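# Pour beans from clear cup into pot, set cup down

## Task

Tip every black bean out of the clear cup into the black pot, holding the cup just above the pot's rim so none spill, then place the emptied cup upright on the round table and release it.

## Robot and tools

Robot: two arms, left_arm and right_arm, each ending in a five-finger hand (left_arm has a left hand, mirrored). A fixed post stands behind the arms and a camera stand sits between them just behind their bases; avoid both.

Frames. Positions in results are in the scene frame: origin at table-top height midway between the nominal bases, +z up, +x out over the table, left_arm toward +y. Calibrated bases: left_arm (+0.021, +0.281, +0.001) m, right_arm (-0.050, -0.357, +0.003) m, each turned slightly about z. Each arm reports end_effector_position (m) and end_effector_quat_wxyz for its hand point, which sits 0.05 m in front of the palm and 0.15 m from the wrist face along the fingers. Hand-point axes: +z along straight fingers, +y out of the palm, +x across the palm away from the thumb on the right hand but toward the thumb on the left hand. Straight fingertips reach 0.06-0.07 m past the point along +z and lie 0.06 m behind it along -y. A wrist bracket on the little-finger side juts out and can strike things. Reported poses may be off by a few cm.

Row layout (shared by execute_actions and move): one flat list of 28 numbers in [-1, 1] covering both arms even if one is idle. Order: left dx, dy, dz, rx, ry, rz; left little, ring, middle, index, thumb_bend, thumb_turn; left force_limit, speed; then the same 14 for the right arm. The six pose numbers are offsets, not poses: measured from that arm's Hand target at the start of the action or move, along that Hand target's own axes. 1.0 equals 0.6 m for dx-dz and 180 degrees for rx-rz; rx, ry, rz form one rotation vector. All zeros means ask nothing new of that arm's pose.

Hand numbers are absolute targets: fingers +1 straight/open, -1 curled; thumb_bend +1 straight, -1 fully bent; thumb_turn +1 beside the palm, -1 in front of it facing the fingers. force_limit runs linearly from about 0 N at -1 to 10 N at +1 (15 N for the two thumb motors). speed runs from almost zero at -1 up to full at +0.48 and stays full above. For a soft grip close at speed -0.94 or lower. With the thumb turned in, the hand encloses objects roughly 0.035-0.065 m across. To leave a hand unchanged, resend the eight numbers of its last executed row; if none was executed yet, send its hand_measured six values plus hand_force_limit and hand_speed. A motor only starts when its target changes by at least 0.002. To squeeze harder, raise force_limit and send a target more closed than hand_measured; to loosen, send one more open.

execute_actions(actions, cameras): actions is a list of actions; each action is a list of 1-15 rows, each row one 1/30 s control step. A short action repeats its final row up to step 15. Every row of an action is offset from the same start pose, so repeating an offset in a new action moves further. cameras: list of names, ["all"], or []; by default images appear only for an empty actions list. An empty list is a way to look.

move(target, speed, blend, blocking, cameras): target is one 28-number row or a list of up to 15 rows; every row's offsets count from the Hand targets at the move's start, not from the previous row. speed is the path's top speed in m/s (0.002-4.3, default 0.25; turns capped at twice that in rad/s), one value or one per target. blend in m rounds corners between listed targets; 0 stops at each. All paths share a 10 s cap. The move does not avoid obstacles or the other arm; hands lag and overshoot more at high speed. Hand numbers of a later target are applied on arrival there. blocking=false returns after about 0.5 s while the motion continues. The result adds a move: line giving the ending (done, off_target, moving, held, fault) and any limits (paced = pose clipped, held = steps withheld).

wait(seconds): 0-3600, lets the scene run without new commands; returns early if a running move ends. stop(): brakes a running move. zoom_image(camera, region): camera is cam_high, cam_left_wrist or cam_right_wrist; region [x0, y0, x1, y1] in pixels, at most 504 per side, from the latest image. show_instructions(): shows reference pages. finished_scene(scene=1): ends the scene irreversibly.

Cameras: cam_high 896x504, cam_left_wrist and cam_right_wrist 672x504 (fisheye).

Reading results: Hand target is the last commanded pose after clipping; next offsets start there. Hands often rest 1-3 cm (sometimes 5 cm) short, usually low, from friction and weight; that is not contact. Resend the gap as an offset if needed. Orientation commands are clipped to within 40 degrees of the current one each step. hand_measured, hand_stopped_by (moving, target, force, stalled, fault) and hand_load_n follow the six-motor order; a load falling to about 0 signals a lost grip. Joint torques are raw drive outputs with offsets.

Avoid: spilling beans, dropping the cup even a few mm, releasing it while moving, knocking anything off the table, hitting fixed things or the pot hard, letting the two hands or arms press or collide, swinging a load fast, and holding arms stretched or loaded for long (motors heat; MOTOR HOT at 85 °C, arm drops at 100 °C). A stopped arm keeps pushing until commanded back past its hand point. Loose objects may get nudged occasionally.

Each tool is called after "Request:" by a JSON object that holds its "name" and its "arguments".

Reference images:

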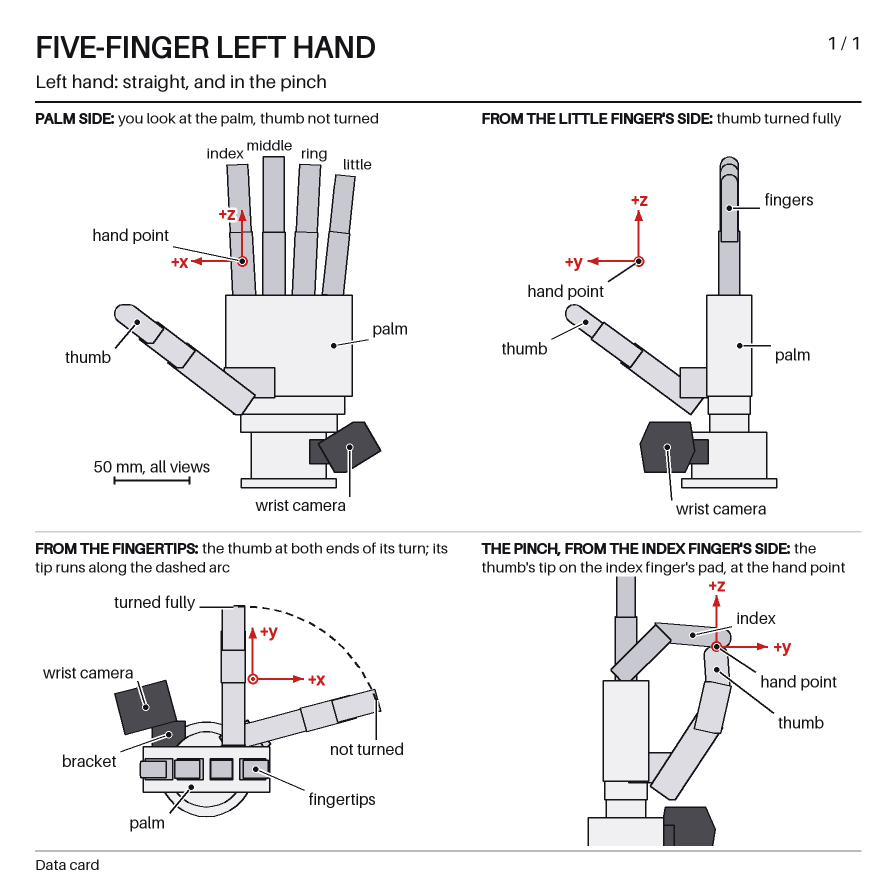

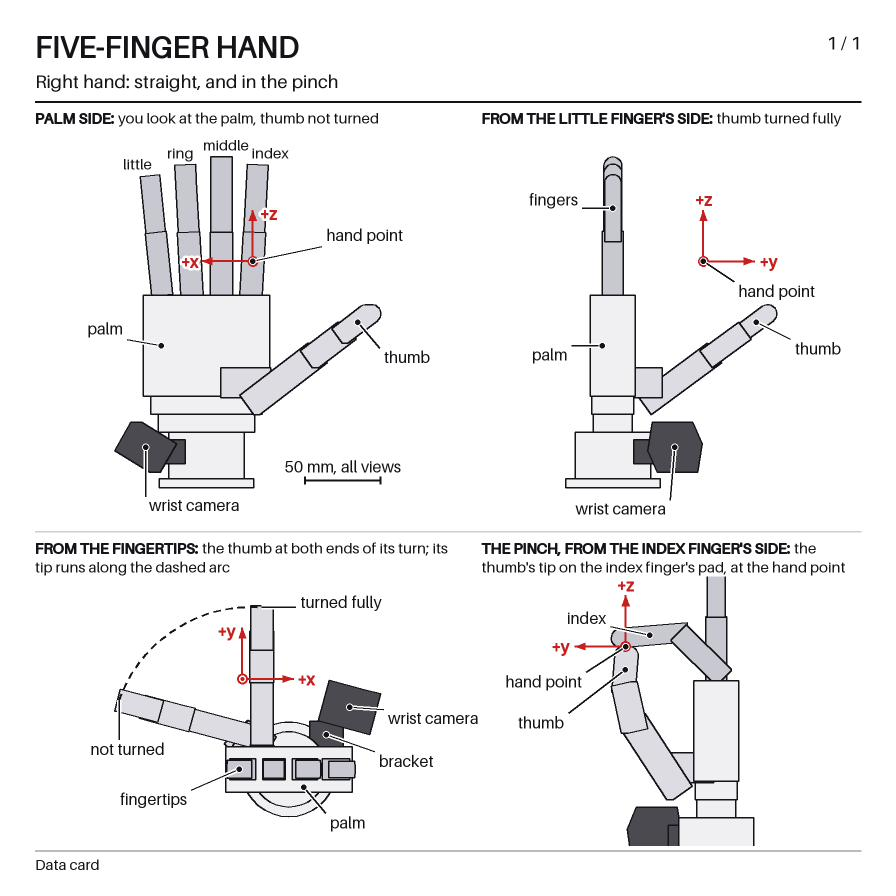

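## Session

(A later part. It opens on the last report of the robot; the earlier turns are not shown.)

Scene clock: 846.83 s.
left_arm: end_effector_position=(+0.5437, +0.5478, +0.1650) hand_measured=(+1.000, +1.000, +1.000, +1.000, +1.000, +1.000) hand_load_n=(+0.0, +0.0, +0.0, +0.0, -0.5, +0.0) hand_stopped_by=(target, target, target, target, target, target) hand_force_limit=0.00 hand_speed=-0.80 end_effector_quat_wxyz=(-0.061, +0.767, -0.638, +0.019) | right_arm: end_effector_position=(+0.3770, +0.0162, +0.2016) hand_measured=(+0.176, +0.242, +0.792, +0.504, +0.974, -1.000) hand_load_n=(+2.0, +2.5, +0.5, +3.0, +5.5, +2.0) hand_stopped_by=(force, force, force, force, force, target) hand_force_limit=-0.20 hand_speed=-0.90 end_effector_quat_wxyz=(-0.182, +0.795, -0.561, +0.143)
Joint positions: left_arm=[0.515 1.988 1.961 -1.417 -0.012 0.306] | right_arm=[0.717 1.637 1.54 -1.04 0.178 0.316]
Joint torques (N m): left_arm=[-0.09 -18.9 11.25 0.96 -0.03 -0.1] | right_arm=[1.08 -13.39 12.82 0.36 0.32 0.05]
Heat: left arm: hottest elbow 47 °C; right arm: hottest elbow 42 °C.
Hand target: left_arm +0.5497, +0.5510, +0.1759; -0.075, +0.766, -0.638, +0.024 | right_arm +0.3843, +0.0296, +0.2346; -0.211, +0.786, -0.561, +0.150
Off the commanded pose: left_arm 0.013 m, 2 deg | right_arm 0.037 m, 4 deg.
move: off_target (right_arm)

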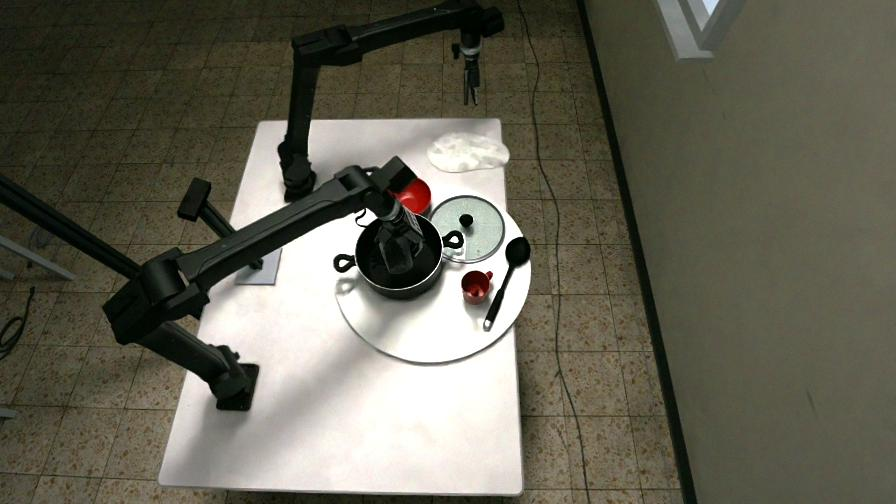

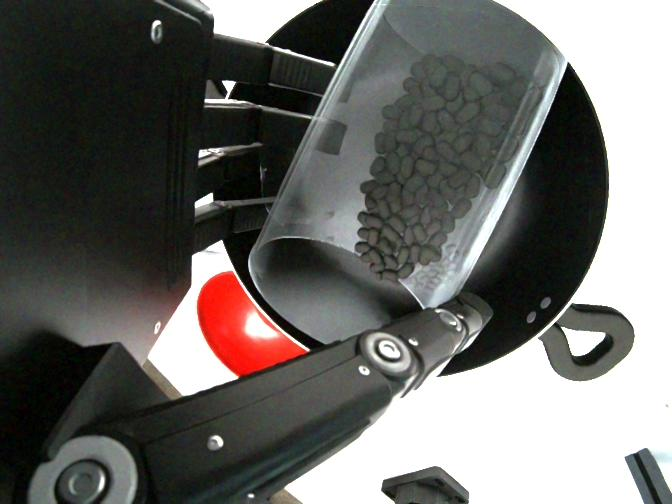

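Request:
{"name": "move", "arguments": {"target": [[0,0,0,0,0,0,1,1,1,1,1,1,0,-0.8,0.0186,0.0027,0.0124,0.0798,0.0312,-0.2779,-0.5,-0.5,-0.5,-0.5,-0.25,-1,-0.2,-0.9]], "speed": 0.15, "cameras": ["cam_high","cam_right_wrist"]}}

Request:
{"name": "zoom_image", "arguments": {"camera": "cam_high", "region": [320, 190, 480, 310]}}

Scene clock: 871.83 s.
left_arm: end_effector_position=(+0.5437, +0.5478, +0.1650) hand_measured=(+1.000, +1.000, +1.000, +1.000, +1.000, +1.000) hand_load_n=(+0.0, +0.0, +0.0, +0.0, +0.0, +0.0) hand_stopped_by=(target, target, target, target, target, target) hand_force_limit=0.00 hand_speed=-0.80 end_effector_quat_wxyz=(-0.061, +0.767, -0.638, +0.019) | right_arm: end_effector_position=(+0.3888, +0.0136, +0.2070) hand_measured=(+0.176, +0.242, +0.792, +0.504, +0.974, -1.000) hand_load_n=(+1.5, +2.5, +0.5, +2.5, +5.5, +2.5) hand_stopped_by=(force, force, force, force, force, target) hand_force_limit=-0.20 hand_speed=-0.90 end_effector_quat_wxyz=(-0.177, +0.917, -0.174, +0.314)
Joint positions: left_arm=[0.515 1.988 1.961 -1.417 -0.012 0.306] | right_arm=[0.832 1.559 1.394 -0.73 0.319 -0.498]
Joint torques (N m): left_arm=[0.03 -18.96 11.22 0.99 -0.04 -0.1] | right_arm=[0.97 -14.15 9.39 1.66 0.37 -0.36]
Motor temperatures (°C): left_arm=[27 42 47 27 27 27] | right_arm=[24 33 48 25 25 26]
Heat: left arm: hottest elbow 47 °C; right arm: hottest elbow 48 °C.
Hand target: left_arm +0.5497, +0.5510, +0.1759; -0.075, +0.766, -0.638, +0.024 | right_arm +0.3901, +0.0198, +0.2276; -0.195, +0.909, -0.164, +0.329
Off the commanded pose: left_arm 0.013 m, 2 deg | right_arm 0.021 m, 3 deg.
move: off_target (right_arm)

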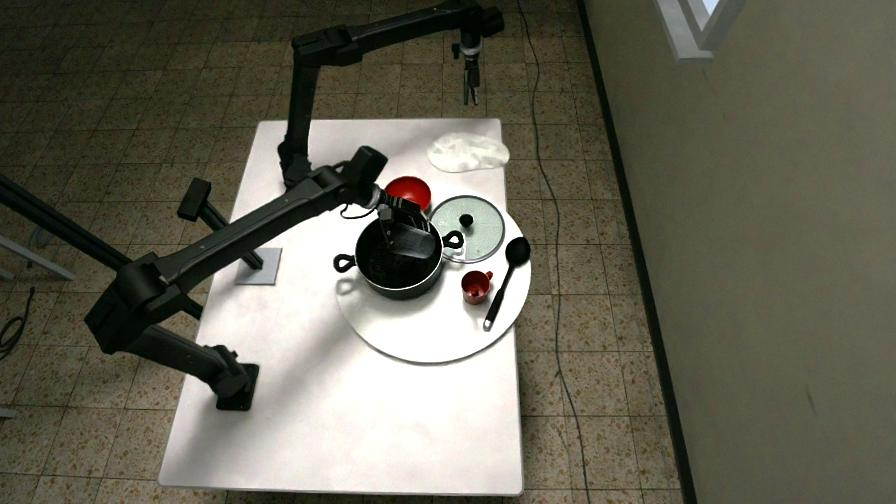

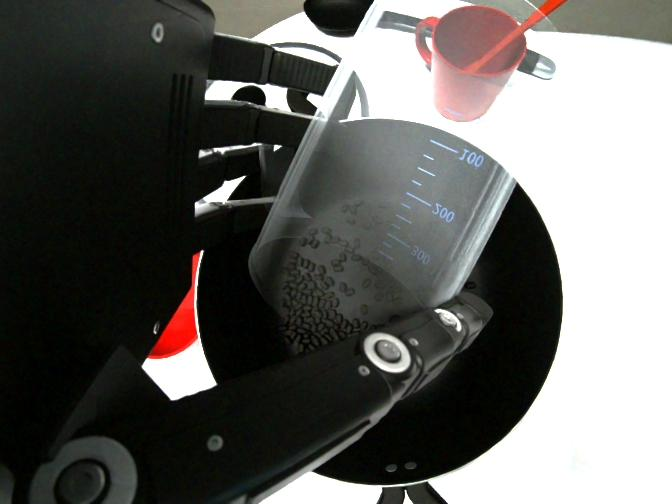

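Scaled by 3.150.

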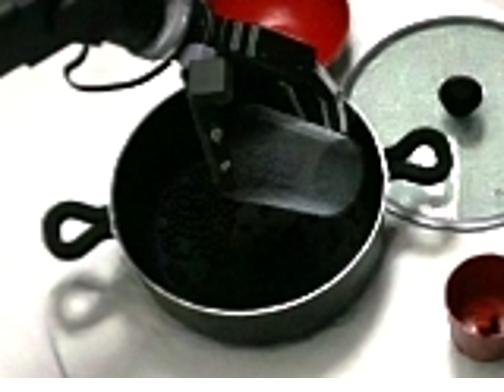

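Request:
{"name": "move", "arguments": {"target": [[0,0,0,0,0,0,1,1,1,1,1,1,0,-0.8,0,0,0,0.0798,0.0312,-0.2779,-0.5,-0.5,-0.5,-0.5,-0.25,-1,-0.2,-0.9]], "speed": 0.2, "cameras": ["cam_high","cam_right_wrist"]}}

Request:
{"name": "zoom_image", "arguments": {"camera": "cam_high", "region": [320, 190, 480, 310]}}

Request:
{"name": "zoom_image", "arguments": {"camera": "cam_right_wrist", "region": [180, 0, 580, 400]}}

Scene clock: 886.17 s.
left_arm: end_effector_position=(+0.5437, +0.5478, +0.1650) hand_measured=(+1.000, +1.000, +1.000, +1.000, +1.000, +1.000) hand_load_n=(+0.0, +0.0, +0.0, +0.0, +0.0, +0.0) hand_stopped_by=(target, target, target, target, target, target) hand_force_limit=0.00 hand_speed=-0.80 end_effector_quat_wxyz=(-0.061, +0.767, -0.638, +0.019) | right_arm: end_effector_position=(+0.3890, +0.0121, +0.2057) hand_measured=(+0.176, +0.242, +0.792, +0.504, +0.974, -1.000) hand_load_n=(+1.5, +2.5, +0.5, +2.5, +5.5, +2.0) hand_stopped_by=(force, force, force, force, force, target) hand_force_limit=-0.20 hand_speed=-0.90 end_effector_quat_wxyz=(-0.127, +0.860, +0.261, +0.420)
Joint positions: left_arm=[0.515 1.988 1.961 -1.417 -0.012 0.306] | right_arm=[0.887 1.424 1.098 -0.357 0.219 -1.398]
Joint torques (N m): left_arm=[-0.15 -19.02 11.23 0.99 -0.04 -0.1] | right_arm=[-0.03 -11.93 9.43 2.13 0.06 -0.35]
Heat: left arm: hottest elbow 47 °C; right arm: hottest elbow 46 °C.
Hand target: left_arm +0.5497, +0.5510, +0.1759; -0.075, +0.766, -0.638, +0.024 | right_arm +0.3901, +0.0199, +0.2275; -0.139, +0.846, +0.266, +0.441
Off the commanded pose: left_arm 0.013 m, 2 deg | right_arm 0.023 m, 3 deg.
move: off_target (right_arm)

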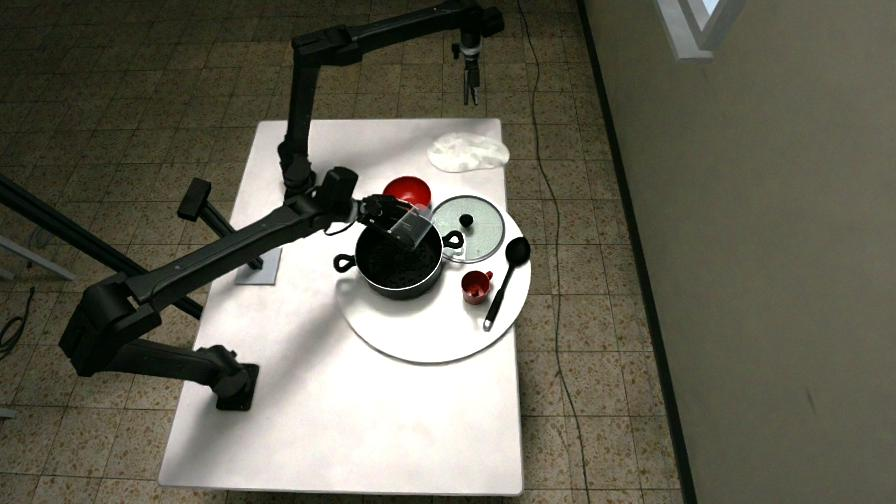

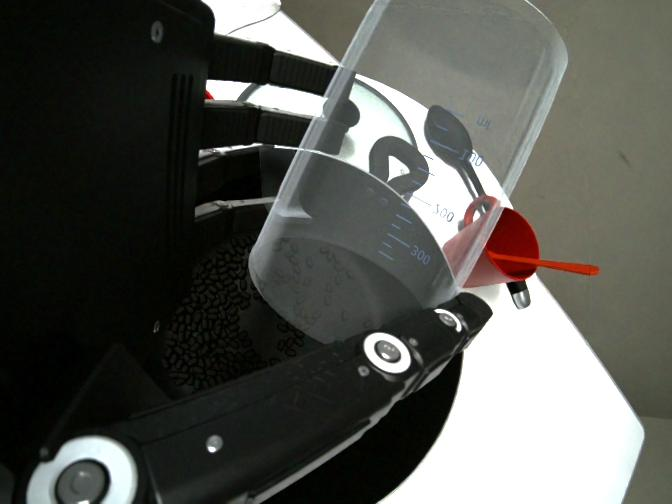

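Scaled by 3.150.

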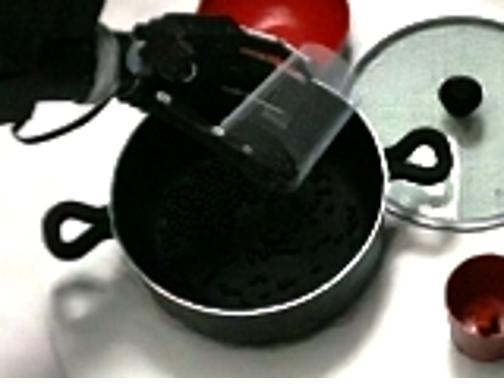

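Scaled by 1.260 from the camera's image (finer frame: 960x720).

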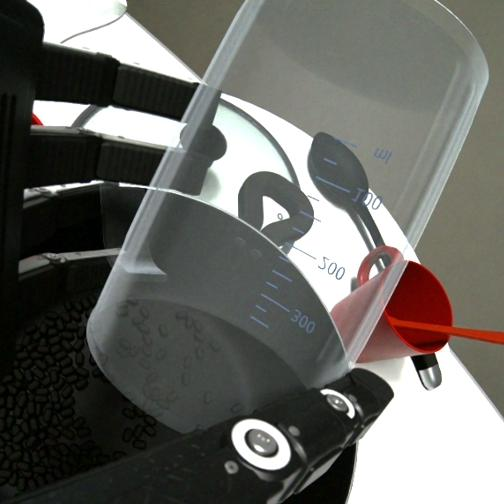

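Request:
{"name": "move", "arguments": {"target": [[0,0,0,0,0,0,1,1,1,1,1,1,0,-0.8,0.0683,0,-0.0478,0,0,0,-0.5,-0.5,-0.5,-0.5,-0.25,-1,-0.2,-0.9],[0,0,0,0,0,0,1,1,1,1,1,1,0,-0.8,-0.0123,0.369,-0.1567,0.2355,0.0661,0.9046,-0.5,-0.5,-0.5,-0.5,-0.25,-1,-0.2,-0.9]], "speed": [0.15,0.22], "blend": [0.02,0], "cameras": ["cam_high","cam_right_wrist"]}}

Request:
{"name": "zoom_image", "arguments": {"camera": "cam_high", "region": [340, 220, 500, 380]}}

Scene clock: 931.50 s.
left_arm: end_effector_position=(+0.5437, +0.5478, +0.1650) hand_measured=(+1.000, +1.000, +1.000, +1.000, +1.000, +1.000) hand_load_n=(+0.0, +0.0, +0.0, +0.0, +0.0, +0.0) hand_stopped_by=(target, target, target, target, target, target) hand_force_limit=0.00 hand_speed=-0.80 end_effector_quat_wxyz=(-0.061, +0.767, -0.638, +0.019) | right_arm: end_effector_position=(+0.4459, -0.2034, +0.2669) hand_measured=(+0.176, +0.242, +0.792, +0.504, +0.974, -1.000) hand_load_n=(+1.5, +2.5, +0.5, +2.0, +5.5, +1.5) hand_stopped_by=(force, force, force, force, force, target) hand_force_limit=-0.20 hand_speed=-0.90 end_effector_quat_wxyz=(+0.658, -0.283, +0.691, +0.098)
Joint positions: left_arm=[0.515 1.988 1.961 -1.417 -0.012 0.306] | right_arm=[0.014 1.3 0.645 0.519 -0.54 1.26]
Joint torques (N m): left_arm=[-0.09 -19.02 11.22 0.98 -0.03 -0.11] | right_arm=[-1.32 -6.83 8.27 2.54 0.07 0.17]
Motor temperatures (°C): left_arm=[27 42 47 27 27 27] | right_arm=[24 31 43 25 24 26]
Heat: left arm: hottest elbow 47 °C; right arm: hottest elbow 43 °C.
Hand target: left_arm +0.5497, +0.5510, +0.1759; -0.075, +0.766, -0.638, +0.024 | right_arm +0.4504, -0.2082, +0.2754; +0.667, -0.274, +0.686, +0.097
Off the commanded pose: left_arm 0.013 m, 2 deg | right_arm 0.011 m, 2 deg.
move: off_target (right_arm)

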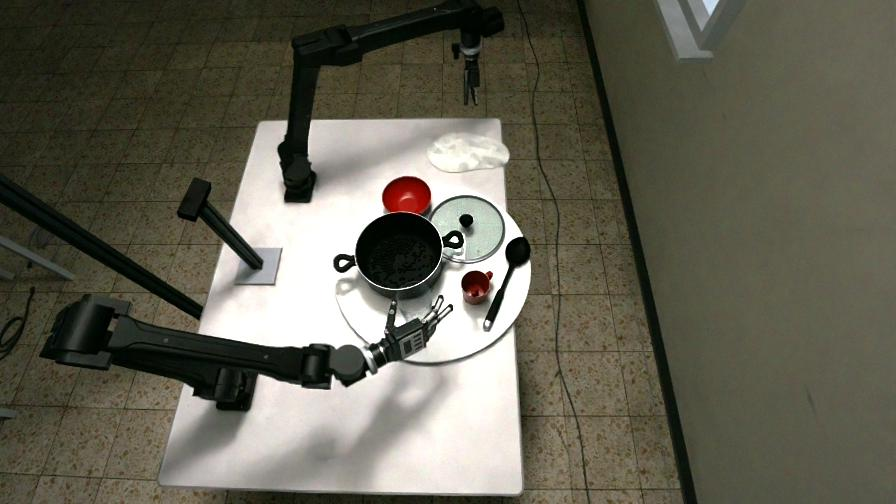

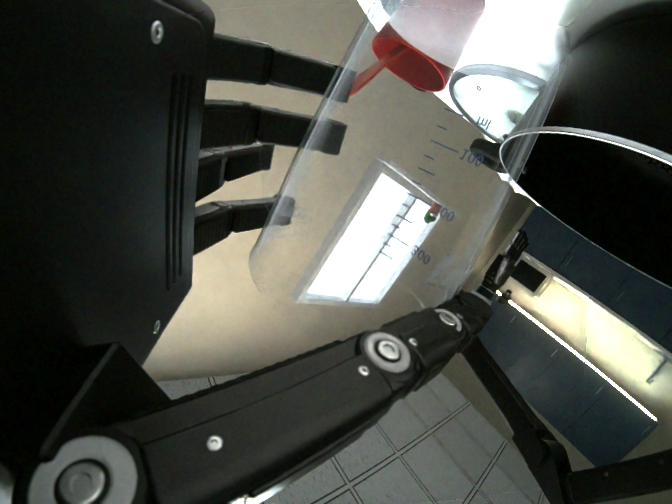

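Scaled by 3.150.

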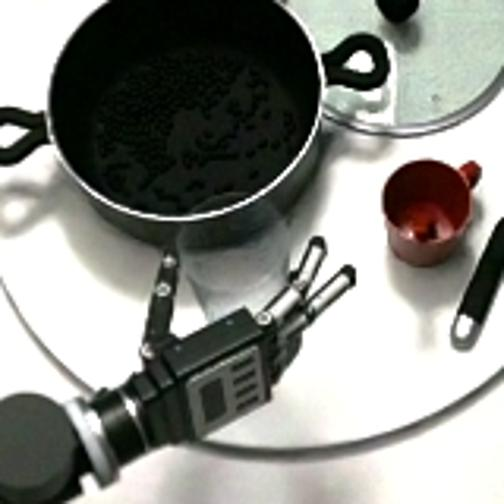

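Request:
{"name": "move", "arguments": {"target": [[0,0,0,0,0,0,1,1,1,1,1,1,0,-0.8,0.1736,0.0264,0.0075,0,0,0,-0.5,-0.5,-0.5,-0.5,-0.25,-1,-0.2,-0.9]], "speed": 0.12, "cameras": ["cam_high","cam_right_wrist"]}}

Request:
{"name": "zoom_image", "arguments": {"camera": "cam_high", "region": [360, 250, 480, 370]}}

Request:
{"name": "zoom_image", "arguments": {"camera": "cam_right_wrist", "region": [180, 0, 672, 400]}}

Scene clock: 955.20 s.
left_arm: end_effector_position=(+0.5437, +0.5478, +0.1650) hand_measured=(+1.000, +1.000, +1.000, +1.000, +1.000, +1.000) hand_load_n=(+0.0, +0.0, +0.0, +0.0, +0.0, +0.0) hand_stopped_by=(target, target, target, target, target, target) hand_force_limit=0.00 hand_speed=-0.80 end_effector_quat_wxyz=(-0.061, +0.767, -0.638, +0.019) | right_arm: end_effector_position=(+0.4471, -0.2139, +0.1588) hand_measured=(+0.176, +0.242, +0.792, +0.504, +0.974, -1.000) hand_load_n=(+1.5, +2.5, +0.5, +2.0, +5.5, +2.0) hand_stopped_by=(force, force, force, force, force, target) hand_force_limit=-0.20 hand_speed=-0.90 end_effector_quat_wxyz=(+0.655, -0.279, +0.695, +0.099)
Joint positions: left_arm=[0.515 1.988 1.961 -1.417 -0.012 0.306] | right_arm=[-0.012 1.601 0.545 0.911 -0.559 1.261]
Joint torques (N m): left_arm=[0.03 -18.9 11.25 0.95 -0.05 -0.09] | right_arm=[-0.56 -9.35 5.76 2.17 -0.31 0.15]
Heat: left arm: hottest elbow 48 °C; right arm: hottest elbow 41 °C.
Hand target: left_arm +0.5497, +0.5510, +0.1759; -0.075, +0.766, -0.638, +0.024 | right_arm +0.4505, -0.2184, +0.1706; +0.667, -0.274, +0.686, +0.097
Off the commanded pose: left_arm 0.013 m, 2 deg | right_arm 0.013 m, 2 deg.
move: off_target (right_arm)

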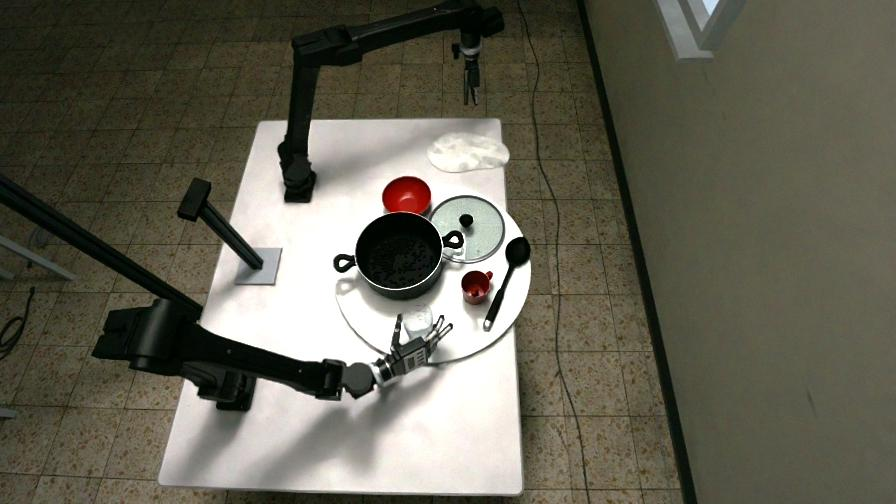

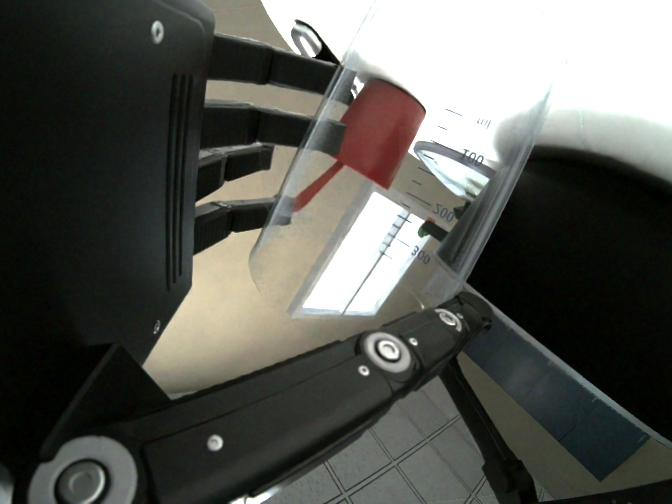

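Scaled by 4.200.

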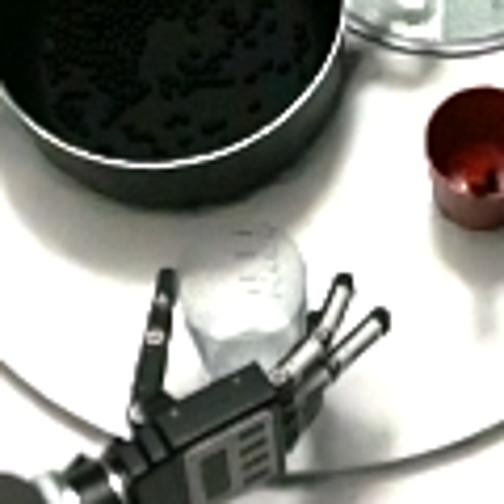

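Scaled by 1.024 from the camera's image (finer frame: 960x720).

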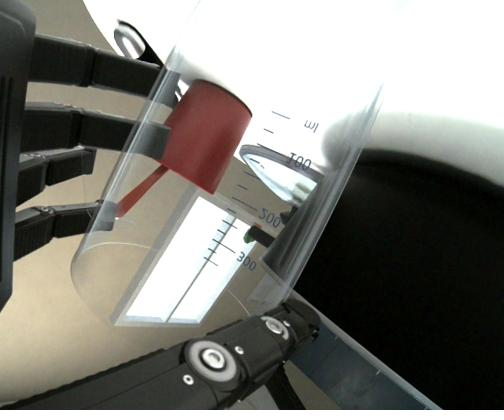

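Request:
{"name": "move", "arguments": {"target": [[0,0,0,0,0,0,1,1,1,1,1,1,0,-0.8,0.0194,0.0046,0.0018,0,0,0,-0.5,-0.5,-0.5,-0.5,-0.25,-1,-0.2,-0.9]], "speed": 0.03, "cameras": ["cam_right_wrist","cam_high"]}}

Request:
{"name": "zoom_image", "arguments": {"camera": "cam_right_wrist", "region": [180, 0, 672, 400]}}

Scene clock: 961.50 s.
left_arm: end_effector_position=(+0.5437, +0.5478, +0.1650) hand_measured=(+1.000, +1.000, +1.000, +1.000, +1.000, +1.000) hand_load_n=(+0.0, +0.5, -0.5, +0.0, +0.0, +0.0) hand_stopped_by=(target, target, target, target, target, target) hand_force_limit=0.00 hand_speed=-0.80 end_effector_quat_wxyz=(-0.061, +0.767, -0.638, +0.019) | right_arm: end_effector_position=(+0.4479, -0.2139, +0.1508) hand_measured=(+0.176, +0.242, +0.792, +0.504, +0.974, -1.000) hand_load_n=(+1.5, +2.5, +0.0, +2.5, +5.5, +2.0) hand_stopped_by=(force, force, force, force, force, target) hand_force_limit=-0.20 hand_speed=-0.90 end_effector_quat_wxyz=(+0.658, -0.280, +0.693, +0.098)
Joint positions: left_arm=[0.515 1.988 1.961 -1.417 -0.012 0.306] | right_arm=[-0.012 1.637 0.543 0.957 -0.56 1.261]
Joint torques (N m): left_arm=[-0.09 -18.84 11.23 1.01 -0.04 -0.1] | right_arm=[-0.09 -9.17 5.2 2.44 -0.2 0.14]
Heat: left arm: hottest elbow 48 °C; right arm: hottest elbow 40 °C.
Hand target: left_arm +0.5497, +0.5510, +0.1759; -0.075, +0.766, -0.638, +0.024 | right_arm +0.4504, -0.2184, +0.1586; +0.667, -0.274, +0.686, +0.097
Off the commanded pose: left_arm 0.013 m, 2 deg | right_arm 0.009 m, 1 deg.
move: done
Images, in order (width x height): cam_high 896x504, cam_right_wrist 672x504.

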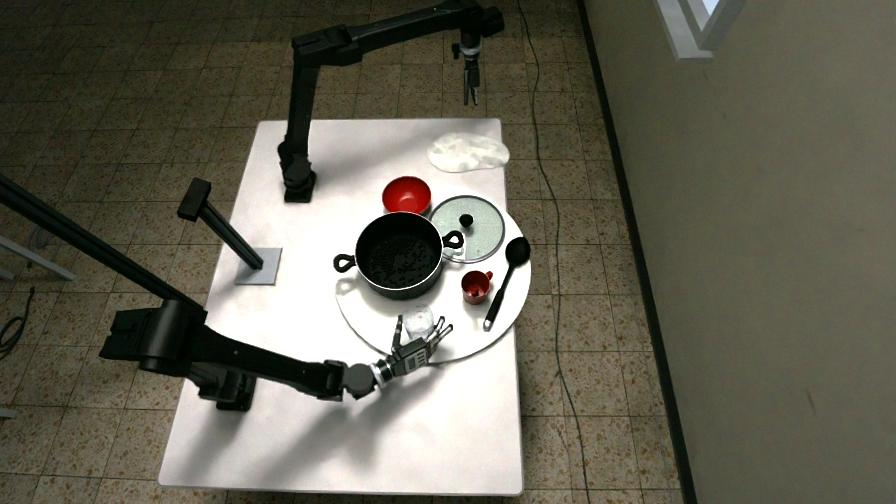

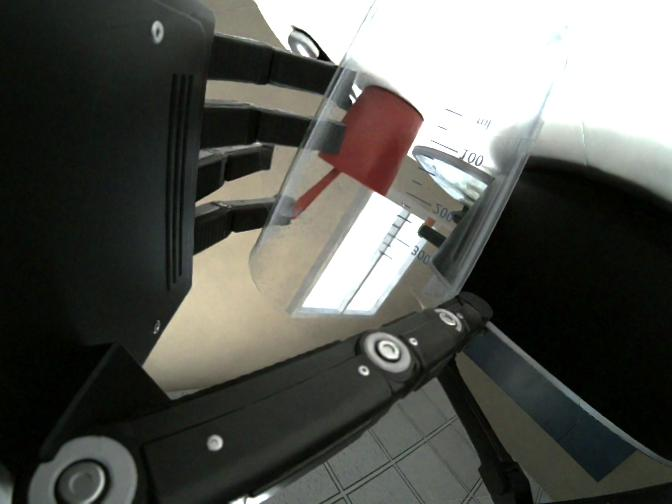

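Scaled by 1.024 from the camera's image (finer frame: 960x720).

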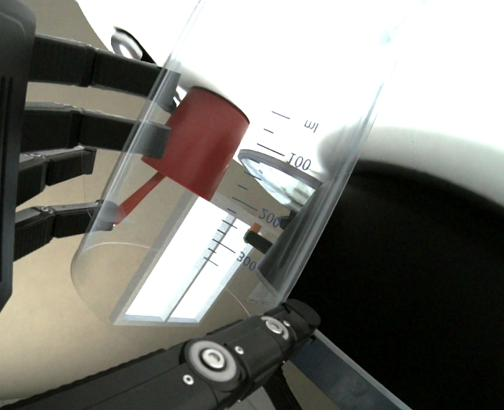

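Request:
{"name": "move", "arguments": {"target": [[0,0,0,0,0,0,1,1,1,1,1,1,0,-0.8,0.0097,0.0023,0.0009,0,0,0,-0.5,-0.5,-0.5,-0.5,-0.25,-1,-0.2,-0.9]], "speed": 0.02, "cameras": []}}

Request:
{"name": "move", "arguments": {"target": [[0,0,0,0,0,0,1,1,1,1,1,1,0,-0.8,0.0065,0.0015,0.0006,0,0,0,-0.5,-0.5,-0.5,-0.5,-0.25,-1,-0.2,-0.9]], "speed": 0.02, "cameras": ["cam_right_wrist","cam_high"]}}

Request:
{"name": "zoom_image", "arguments": {"camera": "cam_high", "region": [360, 250, 480, 370]}}

Scene clock: 966.67 s.
left_arm: end_effector_position=(+0.5437, +0.5478, +0.1650) hand_measured=(+1.000, +1.000, +1.000, +1.000, +1.000, +1.000) hand_load_n=(+0.0, +0.0, +0.0, +0.0, +0.0, +0.0) hand_stopped_by=(target, target, target, target, target, target) hand_force_limit=0.00 hand_speed=-0.80 end_effector_quat_wxyz=(-0.061, +0.767, -0.638, +0.019) | right_arm: end_effector_position=(+0.4486, -0.2139, +0.1459) hand_measured=(+0.176, +0.242, +0.792, +0.504, +0.974, -1.000) hand_load_n=(+1.5, +2.5, +0.5, +2.0, +5.5, +2.0) hand_stopped_by=(force, force, force, force, force, target) hand_force_limit=-0.20 hand_speed=-0.90 end_effector_quat_wxyz=(+0.659, -0.280, +0.692, +0.097)
Joint positions: left_arm=[0.515 1.988 1.961 -1.417 -0.012 0.306] | right_arm=[-0.012 1.657 0.543 0.98 -0.56 1.261]
Joint torques (N m): left_arm=[-0.09 -18.96 11.19 1.01 -0.04 -0.1] | right_arm=[-1.38 -9.35 5.01 2.33 -0.25 0.18]
Heat: left arm: hottest elbow 48 °C; right arm: hottest elbow 40 °C.
Hand target: left_arm +0.5497, +0.5510, +0.1759; -0.075, +0.766, -0.638, +0.024 | right_arm +0.4504, -0.2184, +0.1525; +0.667, -0.274, +0.686, +0.097
Off the commanded pose: left_arm 0.013 m, 2 deg | right_arm 0.008 m, 1 deg.
move: done

Scene clock: 967.27 s.
left_arm: end_effector_position=(+0.5437, +0.5478, +0.1650) hand_measured=(+1.000, +1.000, +1.000, +1.000, +1.000, +1.000) hand_load_n=(+0.0, +0.0, +0.0, +0.0, +0.0, +0.0) hand_stopped_by=(target, target, target, target, target, target) hand_force_limit=0.00 hand_speed=-0.80 end_effector_quat_wxyz=(-0.061, +0.767, -0.638, +0.019) | right_arm: end_effector_position=(+0.4482, -0.2139, +0.1417) hand_measured=(+0.176, +0.242, +0.792, +0.504, +0.974, -1.000) hand_load_n=(+1.5, +2.5, +0.0, +2.0, +5.5, +2.0) hand_stopped_by=(force, force, force, force, force, target) hand_force_limit=-0.20 hand_speed=-0.90 end_effector_quat_wxyz=(+0.658, -0.280, +0.692, +0.097)
Joint positions: left_arm=[0.515 1.988 1.961 -1.417 -0.012 0.306] | right_arm=[-0.012 1.671 0.541 0.995 -0.56 1.261]
Joint torques (N m): left_arm=[-0.09 -18.84 11.23 1.02 -0.05 -0.1] | right_arm=[-1.67 -9.17 5.05 2.19 -0.22 0.15]
Heat: left arm: hottest elbow 48 °C; right arm: hottest elbow 40 °C.
Hand target: left_arm +0.5497, +0.5510, +0.1759; -0.075, +0.766, -0.638, +0.024 | right_arm +0.4505, -0.2185, +0.1486; +0.667, -0.274, +0.686, +0.097
Off the commanded pose: left_arm 0.013 m, 2 deg | right_arm 0.008 m, 1 deg.
move: done
Images, in order (width x height): cam_high 896x504, cam_right_wrist 672x504.

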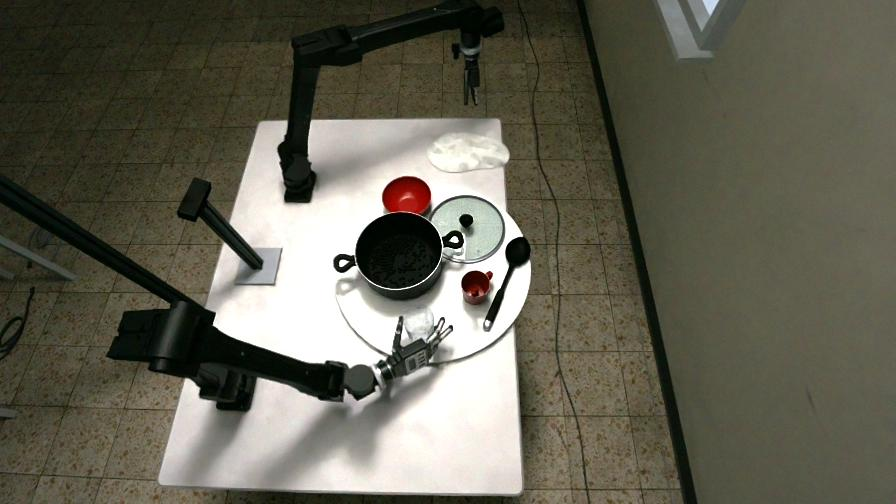

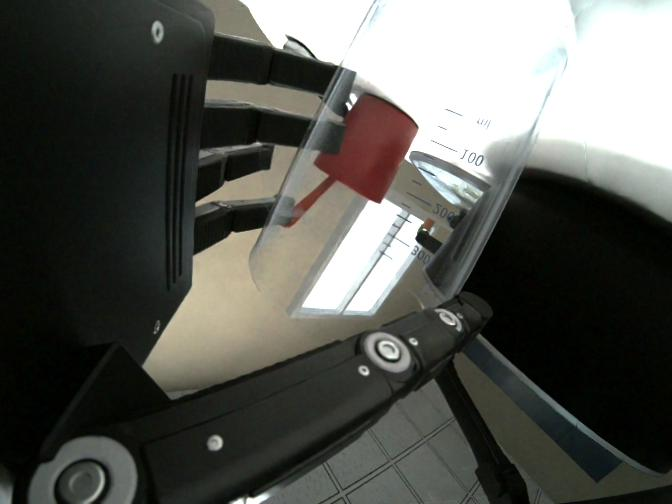

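Scaled by 4.200.

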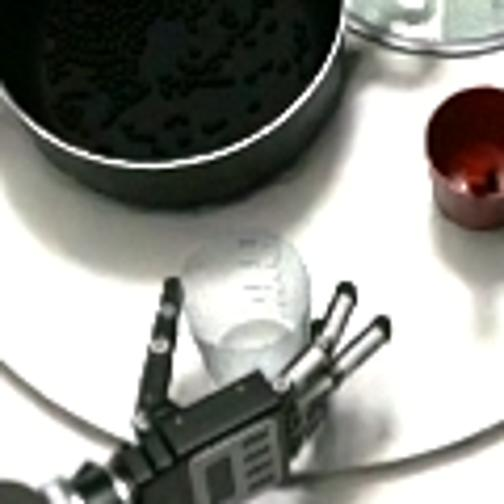

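Request:
{"name": "move", "arguments": {"target": [[0,0,0,0,0,0,1,1,1,1,1,1,0,-0.8,0.0081,0.0019,0.0008,0,0,0,-0.5,-0.5,-0.5,-0.5,-0.25,-1,-0.2,-0.9]], "speed": 0.02, "cameras": ["cam_right_wrist","cam_high"]}}

Request:
{"name": "zoom_image", "arguments": {"camera": "cam_right_wrist", "region": [180, 0, 672, 400]}}

Scene clock: 975.83 s.
left_arm: end_effector_position=(+0.5437, +0.5478, +0.1650) hand_measured=(+1.000, +1.000, +1.000, +1.000, +1.000, +1.000) hand_load_n=(+0.0, +0.0, +0.0, +0.0, +0.0, +0.0) hand_stopped_by=(target, target, target, target, target, target) hand_force_limit=0.00 hand_speed=-0.80 end_effector_quat_wxyz=(-0.061, +0.767, -0.638, +0.019) | right_arm: end_effector_position=(+0.4485, -0.2140, +0.1411) hand_measured=(+0.176, +0.242, +0.792, +0.504, +0.974, -1.000) hand_load_n=(+1.0, +2.5, +0.0, +2.5, +5.5, +2.5) hand_stopped_by=(force, force, force, force, force, target) hand_force_limit=-0.20 hand_speed=-0.90 end_effector_quat_wxyz=(+0.662, -0.279, +0.689, +0.097)
Joint positions: left_arm=[0.515 1.988 1.961 -1.417 -0.012 0.306] | right_arm=[-0.013 1.682 0.541 1.018 -0.561 1.265]
Joint torques (N m): left_arm=[-0.09 -18.73 11.23 0.98 -0.04 -0.09] | right_arm=[-0.56 -8.64 4.85 2.13 -0.18 0.07]
Heat: left arm: hottest elbow 48 °C; right arm: hottest elbow 39 °C.
Hand target: left_arm +0.5497, +0.5510, +0.1759; -0.075, +0.766, -0.638, +0.024 | right_arm +0.4506, -0.2186, +0.1435; +0.667, -0.274, +0.686, +0.097
Off the commanded pose: left_arm 0.013 m, 2 deg | right_arm 0.006 m, 1 deg.
move: done
Images, in order (width x height): cam_high 896x504, cam_right_wrist 672x504.

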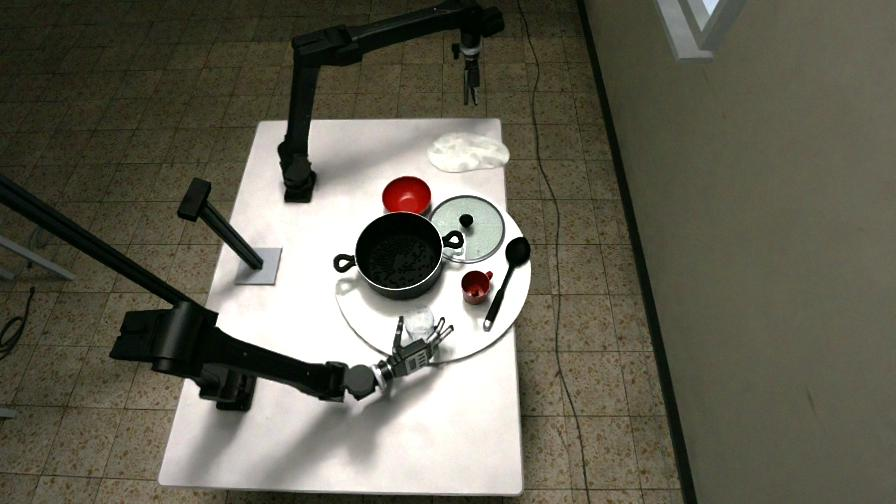

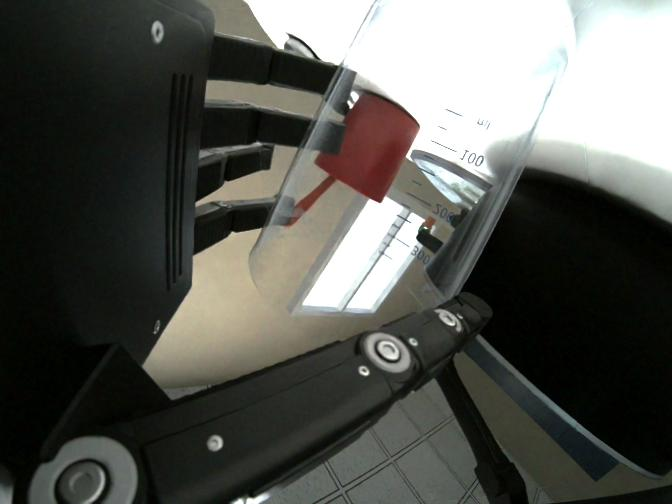

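Scaled by 1.024 from the camera's image (finer frame: 960x720).

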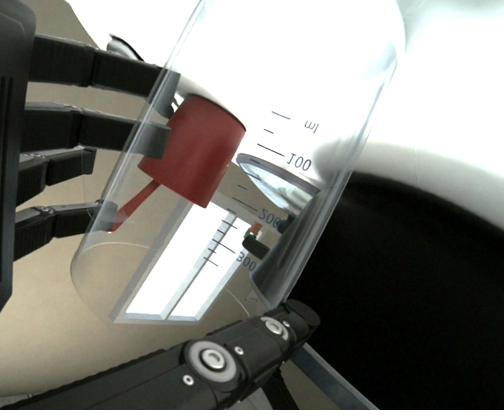

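Request:
{"name": "zoom_image", "arguments": {"camera": "cam_high", "region": [370, 290, 460, 390]}}

Scaled by 5.040.

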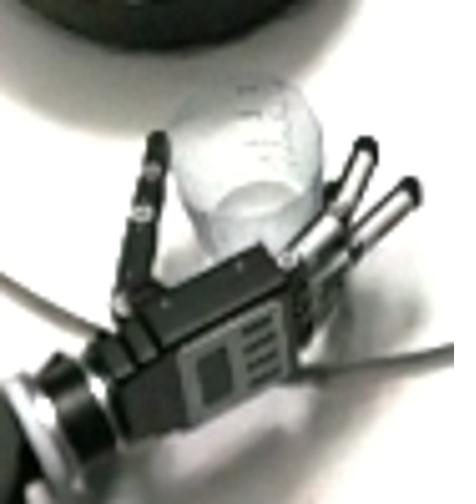

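Request:
{"name": "zoom_image", "arguments": {"camera": "cam_right_wrist", "region": [340, 0, 640, 180]}}

Scaled by 1.680 from the camera's image (finer frame: 960x720).

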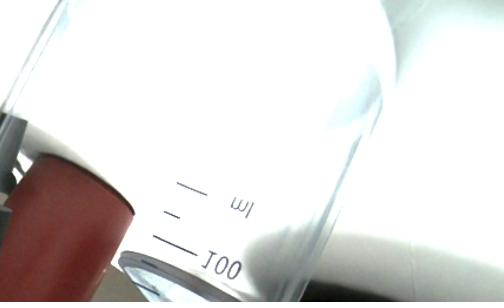

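Request:
{"name": "move", "arguments": {"target": [[0,0,0,0,0,0,1,1,1,1,1,1,0,-0.8,0.0081,0.0019,0.0008,0,0,0,-0.5,-0.5,-0.5,-0.5,-0.25,-1,-0.2,-0.9]], "speed": 0.02, "cameras": ["cam_high","cam_right_wrist"]}}

Request:
{"name": "zoom_image", "arguments": {"camera": "cam_high", "region": [370, 290, 460, 390]}}

Scene clock: 1004.20 s.
left_arm: end_effector_position=(+0.5437, +0.5478, +0.1650) hand_measured=(+1.000, +1.000, +1.000, +1.000, +1.000, +1.000) hand_load_n=(+0.0, +0.0, +0.5, +0.0, +0.0, +0.0) hand_stopped_by=(target, target, target, target, target, target) hand_force_limit=0.00 hand_speed=-0.80 end_effector_quat_wxyz=(-0.061, +0.767, -0.638, +0.019) | right_arm: end_effector_position=(+0.4489, -0.2143, +0.1402) hand_measured=(+0.176, +0.242, +0.792, +0.504, +0.974, -1.000) hand_load_n=(+1.0, +2.5, +0.5, +2.0, +5.0, +3.5) hand_stopped_by=(force, force, force, force, force, target) hand_force_limit=-0.20 hand_speed=-0.90 end_effector_quat_wxyz=(+0.665, -0.277, +0.686, +0.099)
Joint positions: left_arm=[0.515 1.988 1.961 -1.417 -0.012 0.306] | right_arm=[-0.013 1.695 0.541 1.041 -0.562 1.273]
Joint torques (N m): left_arm=[-0.15 -18.9 11.22 0.99 -0.05 -0.1] | right_arm=[-1.26 -8.47 4.75 2.06 -0.12 -0.02]
Motor temperatures (°C): left_arm=[27 43 48 27 27 27] | right_arm=[24 29 38 25 24 26]
Heat: left arm: hottest elbow 48 °C; right arm: hottest elbow 38 °C.
Hand target: left_arm +0.5497, +0.5510, +0.1759; -0.075, +0.766, -0.638, +0.024 | right_arm +0.4506, -0.2186, +0.1384; +0.667, -0.274, +0.686, +0.097
Off the commanded pose: left_arm 0.013 m, 2 deg | right_arm 0.005 m, 1 deg.
move: done

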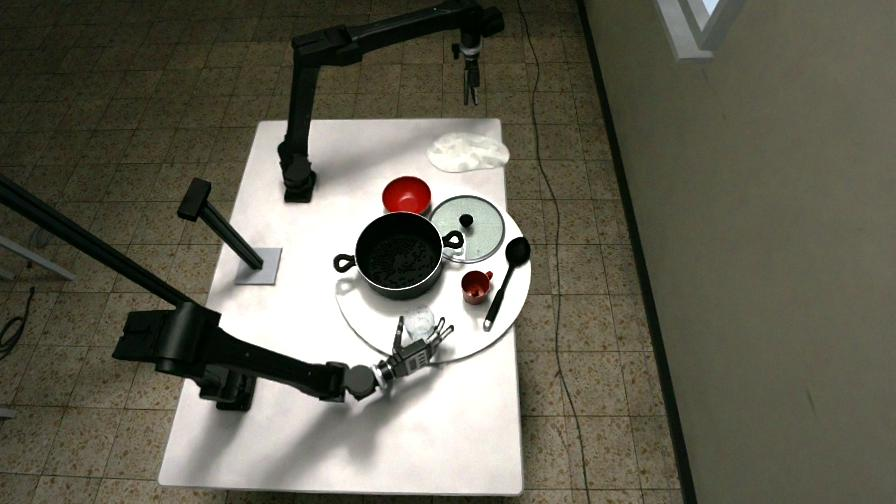

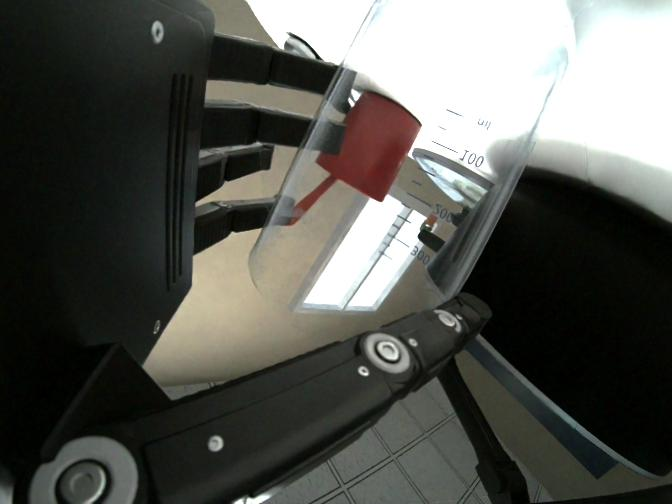

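Scaled by 5.040.

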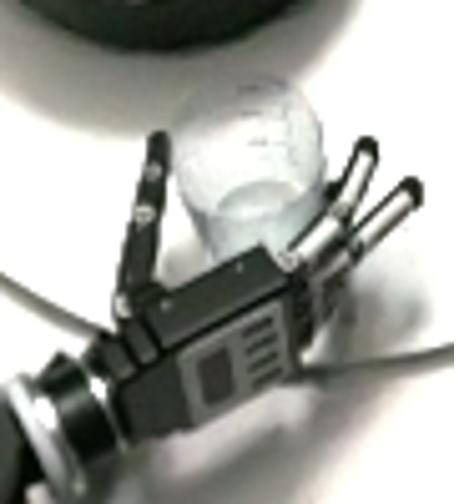

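Request:
{"name": "move", "arguments": {"target": [[0,0,0,0,0,0,1,1,1,1,1,1,0,-0.8,0,0,0,0,0,0,0.6,0.6,1,0.9,1,-1,-0.2,-0.9]], "cameras": ["cam_high","cam_right_wrist"]}}

Request:
{"name": "zoom_image", "arguments": {"camera": "cam_high", "region": [370, 290, 460, 390]}}

Scene clock: 1014.20 s.
left_arm: end_effector_position=(+0.5437, +0.5478, +0.1650) hand_measured=(+1.000, +1.000, +1.000, +1.000, +1.000, +1.000) hand_load_n=(+0.0, +0.0, +0.0, +0.0, +0.0, +0.0) hand_stopped_by=(target, target, target, target, target, target) hand_force_limit=0.00 hand_speed=-0.80 end_effector_quat_wxyz=(-0.061, +0.767, -0.638, +0.019) | right_arm: end_effector_position=(+0.4490, -0.2145, +0.1361) hand_measured=(+0.600, +0.600, +1.000, +0.900, +1.000, -1.000) hand_load_n=(+0.0, +0.0, +0.0, +0.0, +0.0, +0.0) hand_stopped_by=(target, target, target, target, target, target) hand_force_limit=-0.20 hand_speed=-0.90 end_effector_quat_wxyz=(+0.662, -0.276, +0.689, +0.100)
Joint positions: left_arm=[0.515 1.988 1.961 -1.417 -0.012 0.306] | right_arm=[-0.014 1.704 0.541 1.041 -0.562 1.274]
Joint torques (N m): left_arm=[-0.15 -18.9 11.21 1.02 -0.04 -0.1] | right_arm=[-0.56 -9 4.4 2.03 -0.16 0]
Heat: left arm: hottest elbow 48 °C; right arm: hottest elbow 37 °C.
Hand target: left_arm +0.5497, +0.5510, +0.1759; -0.075, +0.766, -0.638, +0.024 | right_arm +0.4506, -0.2187, +0.1384; +0.667, -0.274, +0.686, +0.097
Off the commanded pose: left_arm 0.013 m, 2 deg | right_arm 0.005 m, 1 deg.
move: done

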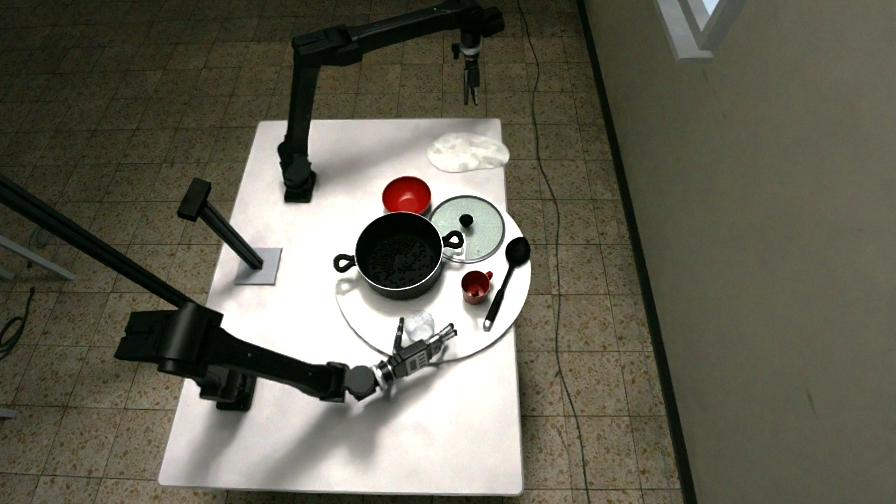

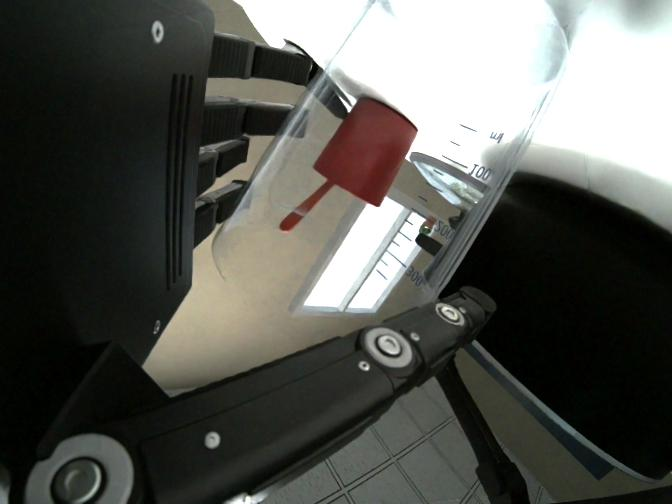

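Scaled by 5.040.

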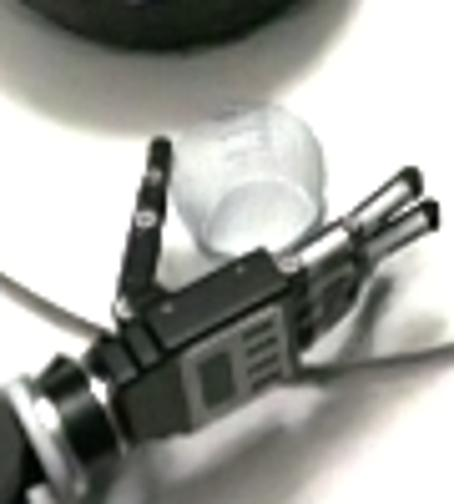

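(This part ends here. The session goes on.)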